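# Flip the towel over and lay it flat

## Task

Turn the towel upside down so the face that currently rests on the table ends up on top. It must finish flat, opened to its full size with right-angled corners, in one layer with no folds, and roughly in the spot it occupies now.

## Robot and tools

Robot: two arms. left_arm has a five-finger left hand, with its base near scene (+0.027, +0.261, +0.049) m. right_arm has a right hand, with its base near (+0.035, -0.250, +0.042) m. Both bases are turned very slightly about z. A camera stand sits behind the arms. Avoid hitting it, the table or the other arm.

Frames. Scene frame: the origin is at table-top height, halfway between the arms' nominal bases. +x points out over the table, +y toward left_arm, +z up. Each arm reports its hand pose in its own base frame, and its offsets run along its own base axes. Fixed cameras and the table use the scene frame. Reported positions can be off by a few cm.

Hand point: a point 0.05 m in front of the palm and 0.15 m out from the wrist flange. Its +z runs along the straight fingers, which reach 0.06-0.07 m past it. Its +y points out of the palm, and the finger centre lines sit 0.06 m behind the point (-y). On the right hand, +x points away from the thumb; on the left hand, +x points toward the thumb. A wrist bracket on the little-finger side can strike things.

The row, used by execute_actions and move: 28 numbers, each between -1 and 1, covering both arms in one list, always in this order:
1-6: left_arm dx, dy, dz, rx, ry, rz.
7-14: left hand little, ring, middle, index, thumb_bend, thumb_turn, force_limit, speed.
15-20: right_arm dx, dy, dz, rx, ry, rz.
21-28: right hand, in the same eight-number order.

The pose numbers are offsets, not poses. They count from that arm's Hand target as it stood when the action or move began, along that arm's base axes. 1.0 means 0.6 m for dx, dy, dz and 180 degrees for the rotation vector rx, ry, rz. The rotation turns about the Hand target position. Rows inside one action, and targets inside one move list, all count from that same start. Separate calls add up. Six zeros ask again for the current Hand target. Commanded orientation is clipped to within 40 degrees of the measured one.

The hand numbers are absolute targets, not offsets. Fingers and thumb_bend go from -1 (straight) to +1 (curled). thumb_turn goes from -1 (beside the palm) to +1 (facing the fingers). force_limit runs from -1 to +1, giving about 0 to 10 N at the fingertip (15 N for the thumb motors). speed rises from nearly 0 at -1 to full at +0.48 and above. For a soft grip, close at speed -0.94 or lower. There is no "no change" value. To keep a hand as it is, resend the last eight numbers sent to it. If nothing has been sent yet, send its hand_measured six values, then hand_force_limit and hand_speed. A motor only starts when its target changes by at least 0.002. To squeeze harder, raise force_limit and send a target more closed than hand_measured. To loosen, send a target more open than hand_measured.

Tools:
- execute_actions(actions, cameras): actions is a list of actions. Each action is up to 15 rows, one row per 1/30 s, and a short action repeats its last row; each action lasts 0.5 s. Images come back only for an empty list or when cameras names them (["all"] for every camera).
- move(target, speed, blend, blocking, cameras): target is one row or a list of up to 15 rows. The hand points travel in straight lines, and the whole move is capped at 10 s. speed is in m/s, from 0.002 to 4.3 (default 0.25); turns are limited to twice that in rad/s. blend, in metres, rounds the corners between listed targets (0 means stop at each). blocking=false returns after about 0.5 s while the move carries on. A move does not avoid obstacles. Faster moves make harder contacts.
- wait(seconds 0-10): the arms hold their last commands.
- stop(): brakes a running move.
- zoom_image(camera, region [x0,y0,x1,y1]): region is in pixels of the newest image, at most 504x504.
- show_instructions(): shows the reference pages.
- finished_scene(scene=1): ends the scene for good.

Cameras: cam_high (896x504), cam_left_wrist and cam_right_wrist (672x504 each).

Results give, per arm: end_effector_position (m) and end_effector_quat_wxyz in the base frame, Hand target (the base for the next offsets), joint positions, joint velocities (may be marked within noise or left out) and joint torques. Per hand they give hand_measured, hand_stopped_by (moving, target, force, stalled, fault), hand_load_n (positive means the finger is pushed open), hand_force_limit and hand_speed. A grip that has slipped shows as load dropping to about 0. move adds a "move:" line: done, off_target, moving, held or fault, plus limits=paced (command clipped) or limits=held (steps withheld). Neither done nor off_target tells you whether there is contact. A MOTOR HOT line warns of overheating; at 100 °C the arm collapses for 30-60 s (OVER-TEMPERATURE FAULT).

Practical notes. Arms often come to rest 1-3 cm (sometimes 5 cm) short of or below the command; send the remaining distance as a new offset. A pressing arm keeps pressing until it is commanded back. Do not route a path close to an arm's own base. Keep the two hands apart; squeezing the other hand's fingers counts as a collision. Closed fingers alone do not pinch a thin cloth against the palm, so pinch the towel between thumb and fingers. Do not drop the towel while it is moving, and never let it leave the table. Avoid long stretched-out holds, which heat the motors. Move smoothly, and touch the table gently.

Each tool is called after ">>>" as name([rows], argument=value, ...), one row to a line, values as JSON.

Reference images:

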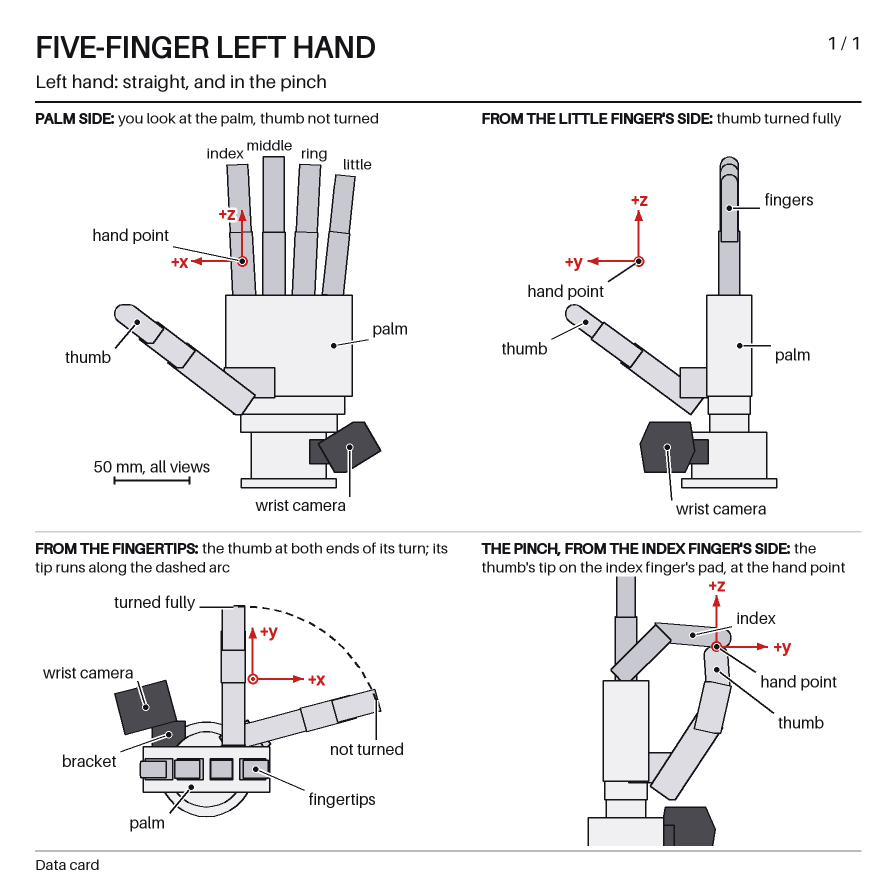

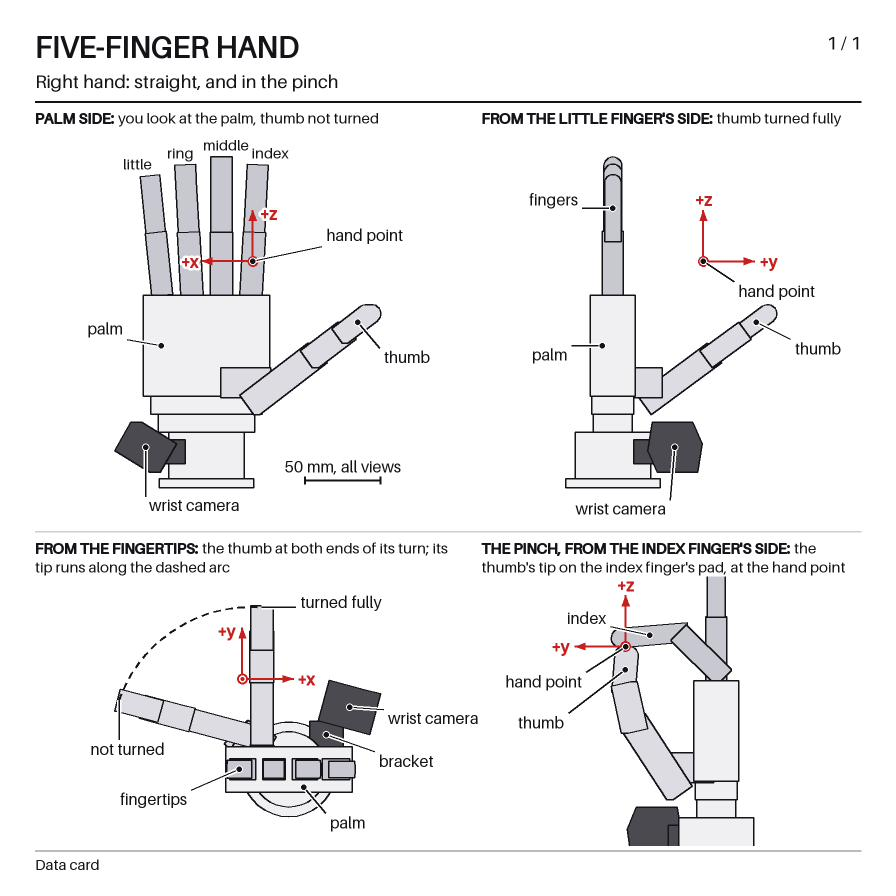

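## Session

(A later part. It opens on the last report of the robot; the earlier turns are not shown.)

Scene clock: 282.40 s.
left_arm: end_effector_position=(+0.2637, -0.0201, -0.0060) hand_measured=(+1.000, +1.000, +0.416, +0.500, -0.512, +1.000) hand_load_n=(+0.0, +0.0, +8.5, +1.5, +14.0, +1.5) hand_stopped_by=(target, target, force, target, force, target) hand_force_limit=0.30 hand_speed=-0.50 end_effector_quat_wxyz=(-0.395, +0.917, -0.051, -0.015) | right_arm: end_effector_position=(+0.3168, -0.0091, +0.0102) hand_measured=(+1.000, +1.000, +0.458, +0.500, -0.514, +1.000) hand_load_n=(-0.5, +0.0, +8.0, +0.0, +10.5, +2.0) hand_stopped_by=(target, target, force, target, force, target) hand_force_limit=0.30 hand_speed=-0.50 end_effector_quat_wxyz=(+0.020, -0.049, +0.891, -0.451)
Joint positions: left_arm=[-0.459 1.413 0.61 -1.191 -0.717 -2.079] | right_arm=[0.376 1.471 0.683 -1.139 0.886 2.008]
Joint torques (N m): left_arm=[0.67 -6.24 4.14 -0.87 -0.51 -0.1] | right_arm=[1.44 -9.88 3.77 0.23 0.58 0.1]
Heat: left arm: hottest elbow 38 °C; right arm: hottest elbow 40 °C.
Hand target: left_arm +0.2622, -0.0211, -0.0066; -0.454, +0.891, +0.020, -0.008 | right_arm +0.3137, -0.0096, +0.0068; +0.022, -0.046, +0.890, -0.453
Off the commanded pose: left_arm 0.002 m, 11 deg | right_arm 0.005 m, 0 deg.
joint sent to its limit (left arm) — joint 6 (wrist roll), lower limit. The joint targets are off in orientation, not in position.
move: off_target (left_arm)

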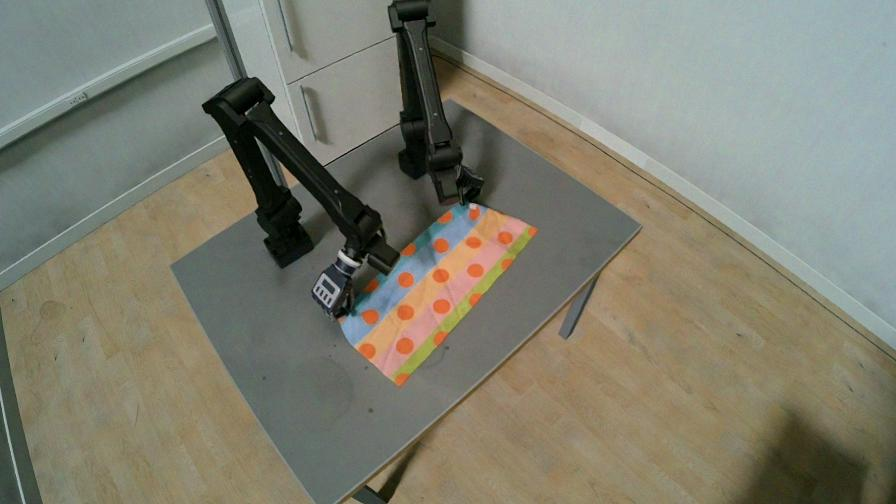

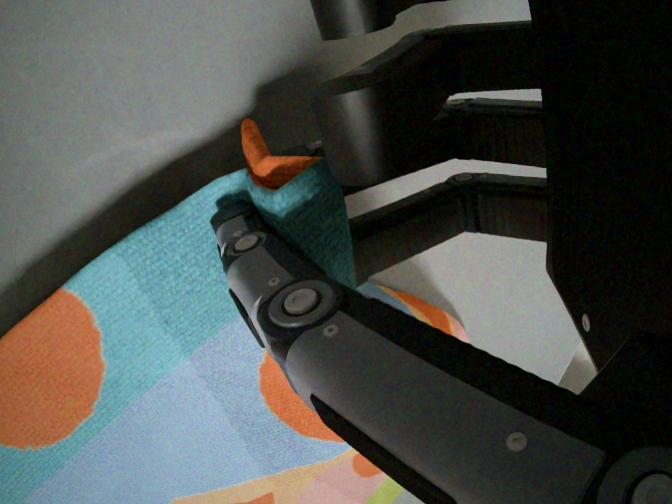

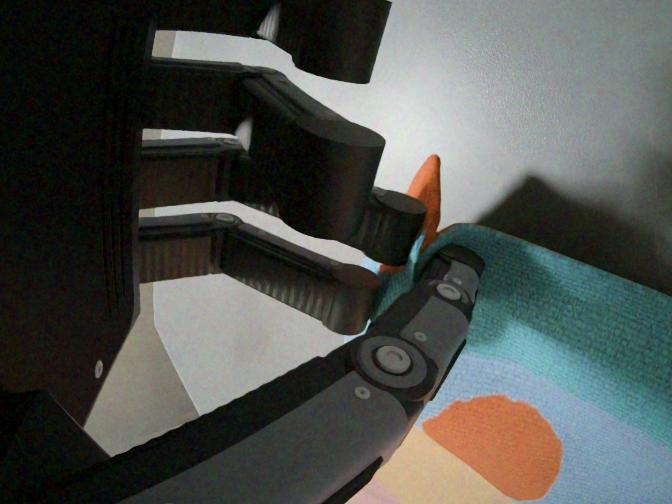

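>>> move([
  [-0.05,-0.006,-0.005,0,0,0,1,1,0.5,0.5,0.3,1,0.3,-0.5,-0.05,-0.009,-0.012,0,0,0,1,1,0.5,0.5,0.3,1,0.3,-0.5],
  [-0.05,-0.006,-0.02,0,0,0,1,1,0.5,0.5,0.3,1,0.3,-0.5,-0.05,-0.009,-0.027,0,0,0,1,1,0.5,0.5,0.3,1,0.3,-0.5],
], speed=0.07, blend=[0.005,0], cameras=["all"])

Scene clock: 284.77 s.
left_arm: end_effector_position=(+0.2356, -0.0246, -0.0156) hand_measured=(+1.000, +1.000, +0.416, +0.500, -0.512, +1.000) hand_load_n=(+0.0, -0.5, +8.5, +1.5, +13.5, +1.5) hand_stopped_by=(target, target, force, target, force, target) hand_force_limit=0.30 hand_speed=-0.50 end_effector_quat_wxyz=(-0.377, +0.924, -0.064, -0.017) | right_arm: end_effector_position=(+0.2876, -0.0141, -0.0050) hand_measured=(+1.000, +1.000, +0.458, +0.500, -0.514, +1.000) hand_load_n=(+0.0, +0.0, +8.0, +0.0, +10.5, +2.0) hand_stopped_by=(target, target, force, target, force, target) hand_force_limit=0.30 hand_speed=-0.50 end_effector_quat_wxyz=(+0.022, -0.047, +0.891, -0.450)
Joint positions: left_arm=[-0.498 1.361 0.538 -1.168 -0.671 -2.079] | right_arm=[0.399 1.444 0.593 -1.098 0.878 2.043]
Joint torques (N m): left_arm=[0.62 -4.54 3.99 -0.9 -0.47 -0.1] | right_arm=[1.32 -8.23 3.36 0.32 0.55 0.11]
Heat: left arm: hottest elbow 38 °C; right arm: hottest elbow 40 °C.
Hand target: left_arm +0.2322, -0.0247, -0.0186; -0.454, +0.891, +0.019, -0.008 | right_arm +0.2838, -0.0150, -0.0094; +0.022, -0.046, +0.890, -0.453
Off the commanded pose: left_arm 0.004 m, 14 deg | right_arm 0.006 m, 0 deg.
joint sent to its limit (left arm) — joint 6 (wrist roll), lower limit. The joint targets are off in orientation, not in position.
move: off_target (left_arm); blend cut to 0.0045 m at target 1

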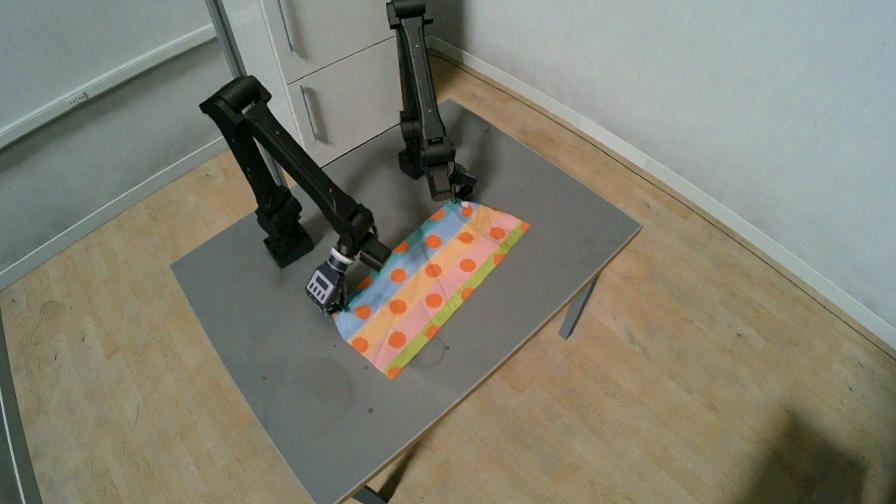

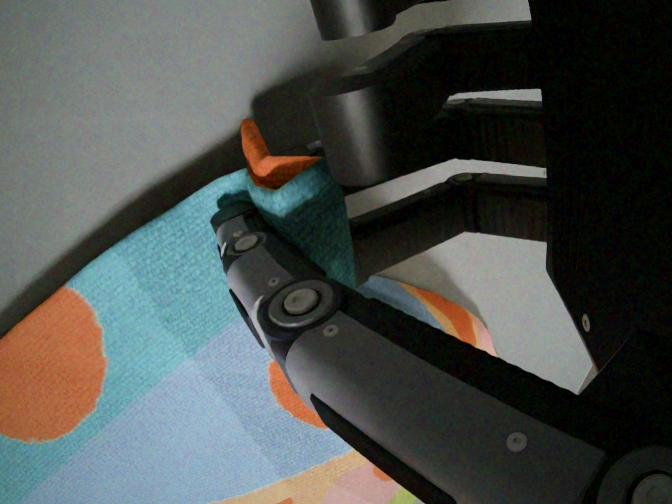

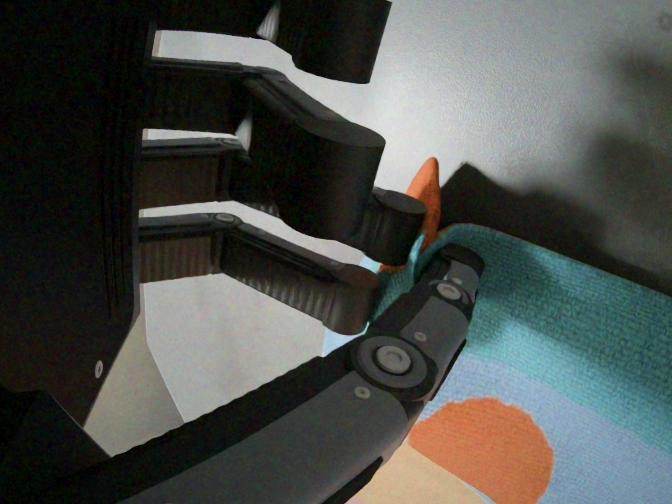

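>>> move([
  [0.0,0,-0.004,0,0,0,1,1,-0.35,-0.35,-1,1,0.3,-0.3,0.0,0,-0.004,0,0,0,1,1,-0.35,-0.35,-1,1,0.3,-0.3],
], speed=0.05, cameras=["all"])

Scene clock: 287.67 s.
left_arm: end_effector_position=(+0.2342, -0.0239, -0.0171) hand_measured=(+1.000, +1.000, -0.350, -0.350, -1.000, +1.000) hand_load_n=(+0.0, +0.0, +0.0, +0.0, +0.0, +0.0) hand_stopped_by=(target, target, target, target, target, target) hand_force_limit=0.30 hand_speed=-0.30 end_effector_quat_wxyz=(-0.377, +0.924, -0.064, -0.018) | right_arm: end_effector_position=(+0.2894, -0.0135, -0.0052) hand_measured=(+1.000, +1.000, -0.350, -0.350, -1.000, +1.000) hand_load_n=(+0.0, +0.0, +0.0, -0.5, +0.0, +0.0) hand_stopped_by=(target, target, target, target, target, target) hand_force_limit=0.30 hand_speed=-0.30 end_effector_quat_wxyz=(+0.025, -0.045, +0.892, -0.449)
Joint positions: left_arm=[-0.498 1.362 0.533 -1.163 -0.671 -2.079] | right_arm=[0.399 1.444 0.593 -1.091 0.879 2.045]
Joint torques (N m): left_arm=[0.67 -4.13 4.07 -0.66 -0.46 -0.1] | right_arm=[1.61 -8.18 3.14 0.34 0.54 0.09]
Heat: left arm: hottest elbow 38 °C; right arm: hottest shoulder 39 °C.
Hand target: left_arm +0.2324, -0.0248, -0.0209; -0.454, +0.891, +0.020, -0.007 | right_arm +0.2838, -0.0150, -0.0118; +0.021, -0.046, +0.890, -0.453
Off the commanded pose: left_arm 0.004 m, 14 deg | right_arm 0.009 m, 1 deg.
joint sent to its limit (left arm) — joint 6 (wrist roll), lower limit. The joint targets are off in orientation, not in position.
move: off_target (left_arm)

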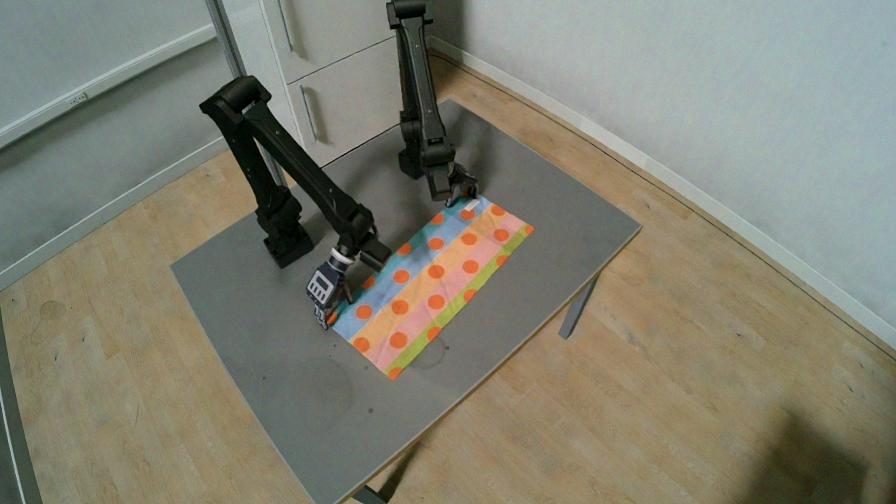

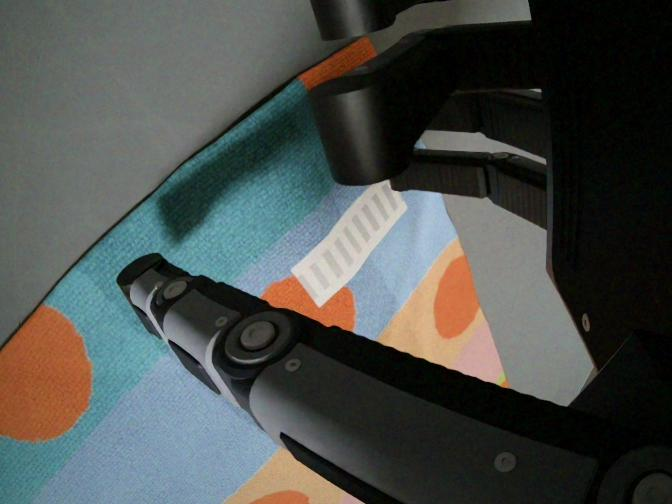

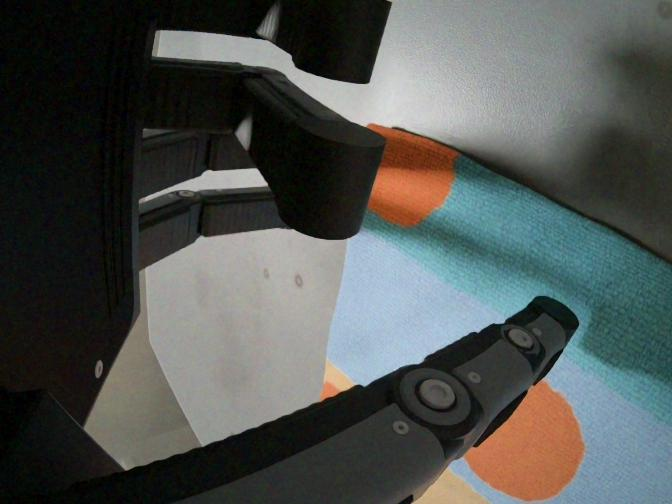

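>>> move([
  [0.0,0,0.25,0,0,0,1,1,-0.35,-0.35,-1,1,0.3,-0.3,0.0,0,0.25,0,0,0,1,1,-0.35,-0.35,-1,1,0.3,-0.3],
], speed=0.12, cameras=["all"])

>>> zoom_image(camera="cam_high", region=[310, 170, 560, 400])

Scene clock: 289.80 s.
left_arm: end_effector_position=(+0.2181, -0.0151, +0.1108) hand_measured=(+1.000, +1.000, -0.350, -0.350, -1.000, +1.000) hand_load_n=(+0.0, +0.0, +0.0, +0.5, +0.0, +0.0) hand_stopped_by=(target, target, target, target, target, target) hand_force_limit=0.30 hand_speed=-0.30 end_effector_quat_wxyz=(-0.387, +0.918, -0.072, -0.039) | right_arm: end_effector_position=(+0.2675, -0.0231, +0.1203) hand_measured=(+1.000, +1.000, -0.350, -0.350, -1.000, +1.000) hand_load_n=(+0.0, +0.0, +0.0, +0.0, +0.0, +0.0) hand_stopped_by=(target, target, target, target, target, target) hand_force_limit=0.30 hand_speed=-0.30 end_effector_quat_wxyz=(-0.001, -0.059, +0.886, -0.460)
Joint positions: left_arm=[-0.498 1.09 0.716 -1.67 -0.672 -2.079] | right_arm=[0.399 1.166 0.747 -1.588 0.881 2.045]
Joint torques (N m): left_arm=[0.91 -4.01 10.07 -1.66 -0.32 -0.1] | right_arm=[1.2 -7.82 9.52 -0.54 0.49 0.07]
Heat: left arm: hottest elbow 38 °C; right arm: hottest shoulder 39 °C.
Hand target: left_arm +0.2323, -0.0248, +0.1290; -0.454, +0.891, +0.019, -0.008 | right_arm +0.2837, -0.0151, +0.1381; +0.021, -0.046, +0.890, -0.453
Off the commanded pose: left_arm 0.025 m, 14 deg | right_arm 0.025 m, 3 deg.
joint sent to its limit (left arm) — joint 6 (wrist roll), lower limit. The joint targets are off in orientation, not in position.
move: off_target (left_arm, right_arm)

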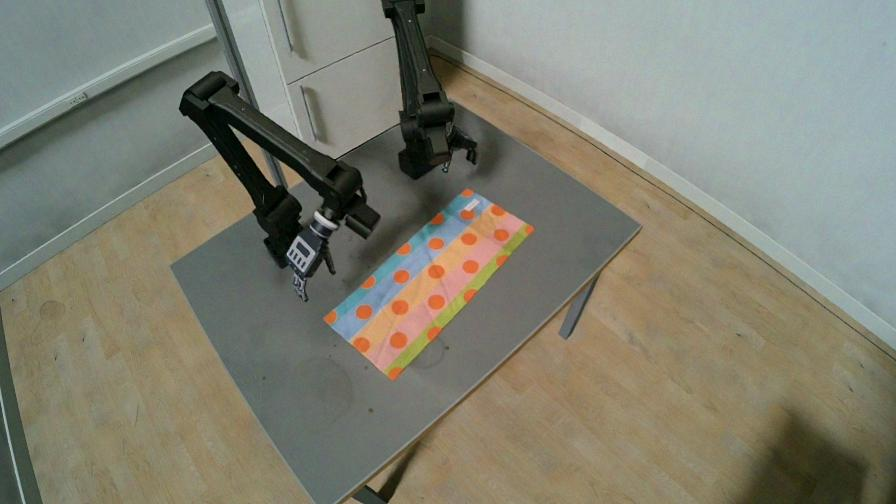

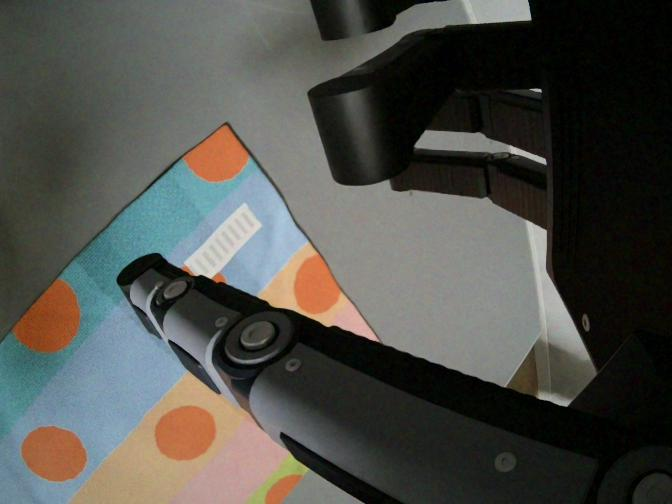

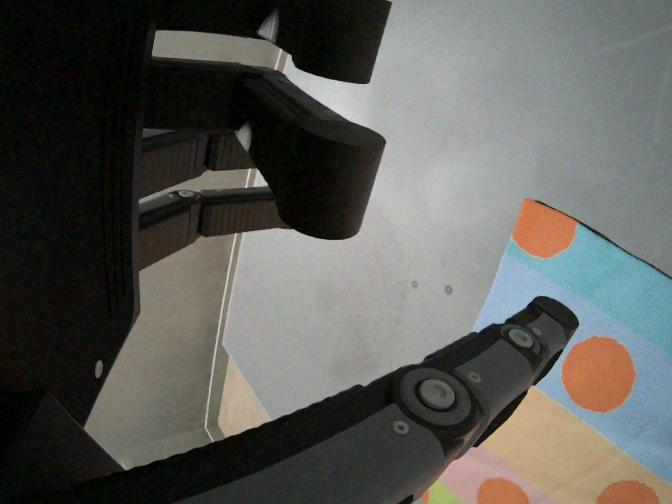

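Scaled by 2.016 from the camera's 896x504 image, which has a finer 1280x720 frame.

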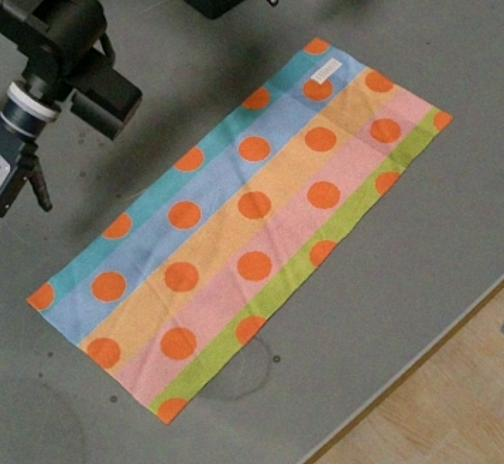

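>>> zoom_image(camera="cam_high", region=[390, 170, 540, 290])

>>> zoom_image(camera="cam_high", region=[315, 240, 465, 390])

Scaled by 3.360 from the camera's 896x504 image, which has a finer 1280x720 frame.

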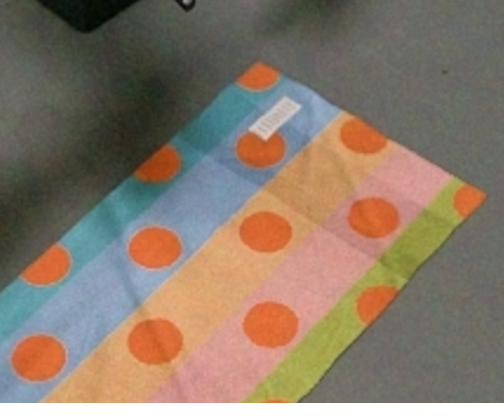

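Scaled by 3.360 from the camera's 896x504 image, which has a finer 1280x720 frame.

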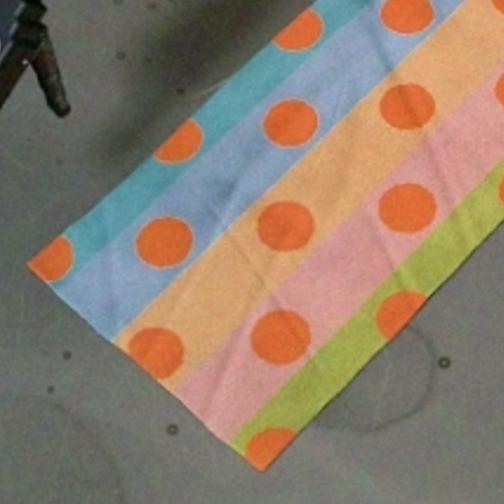

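>>> finished_scene()

The scene is finished: the task was done.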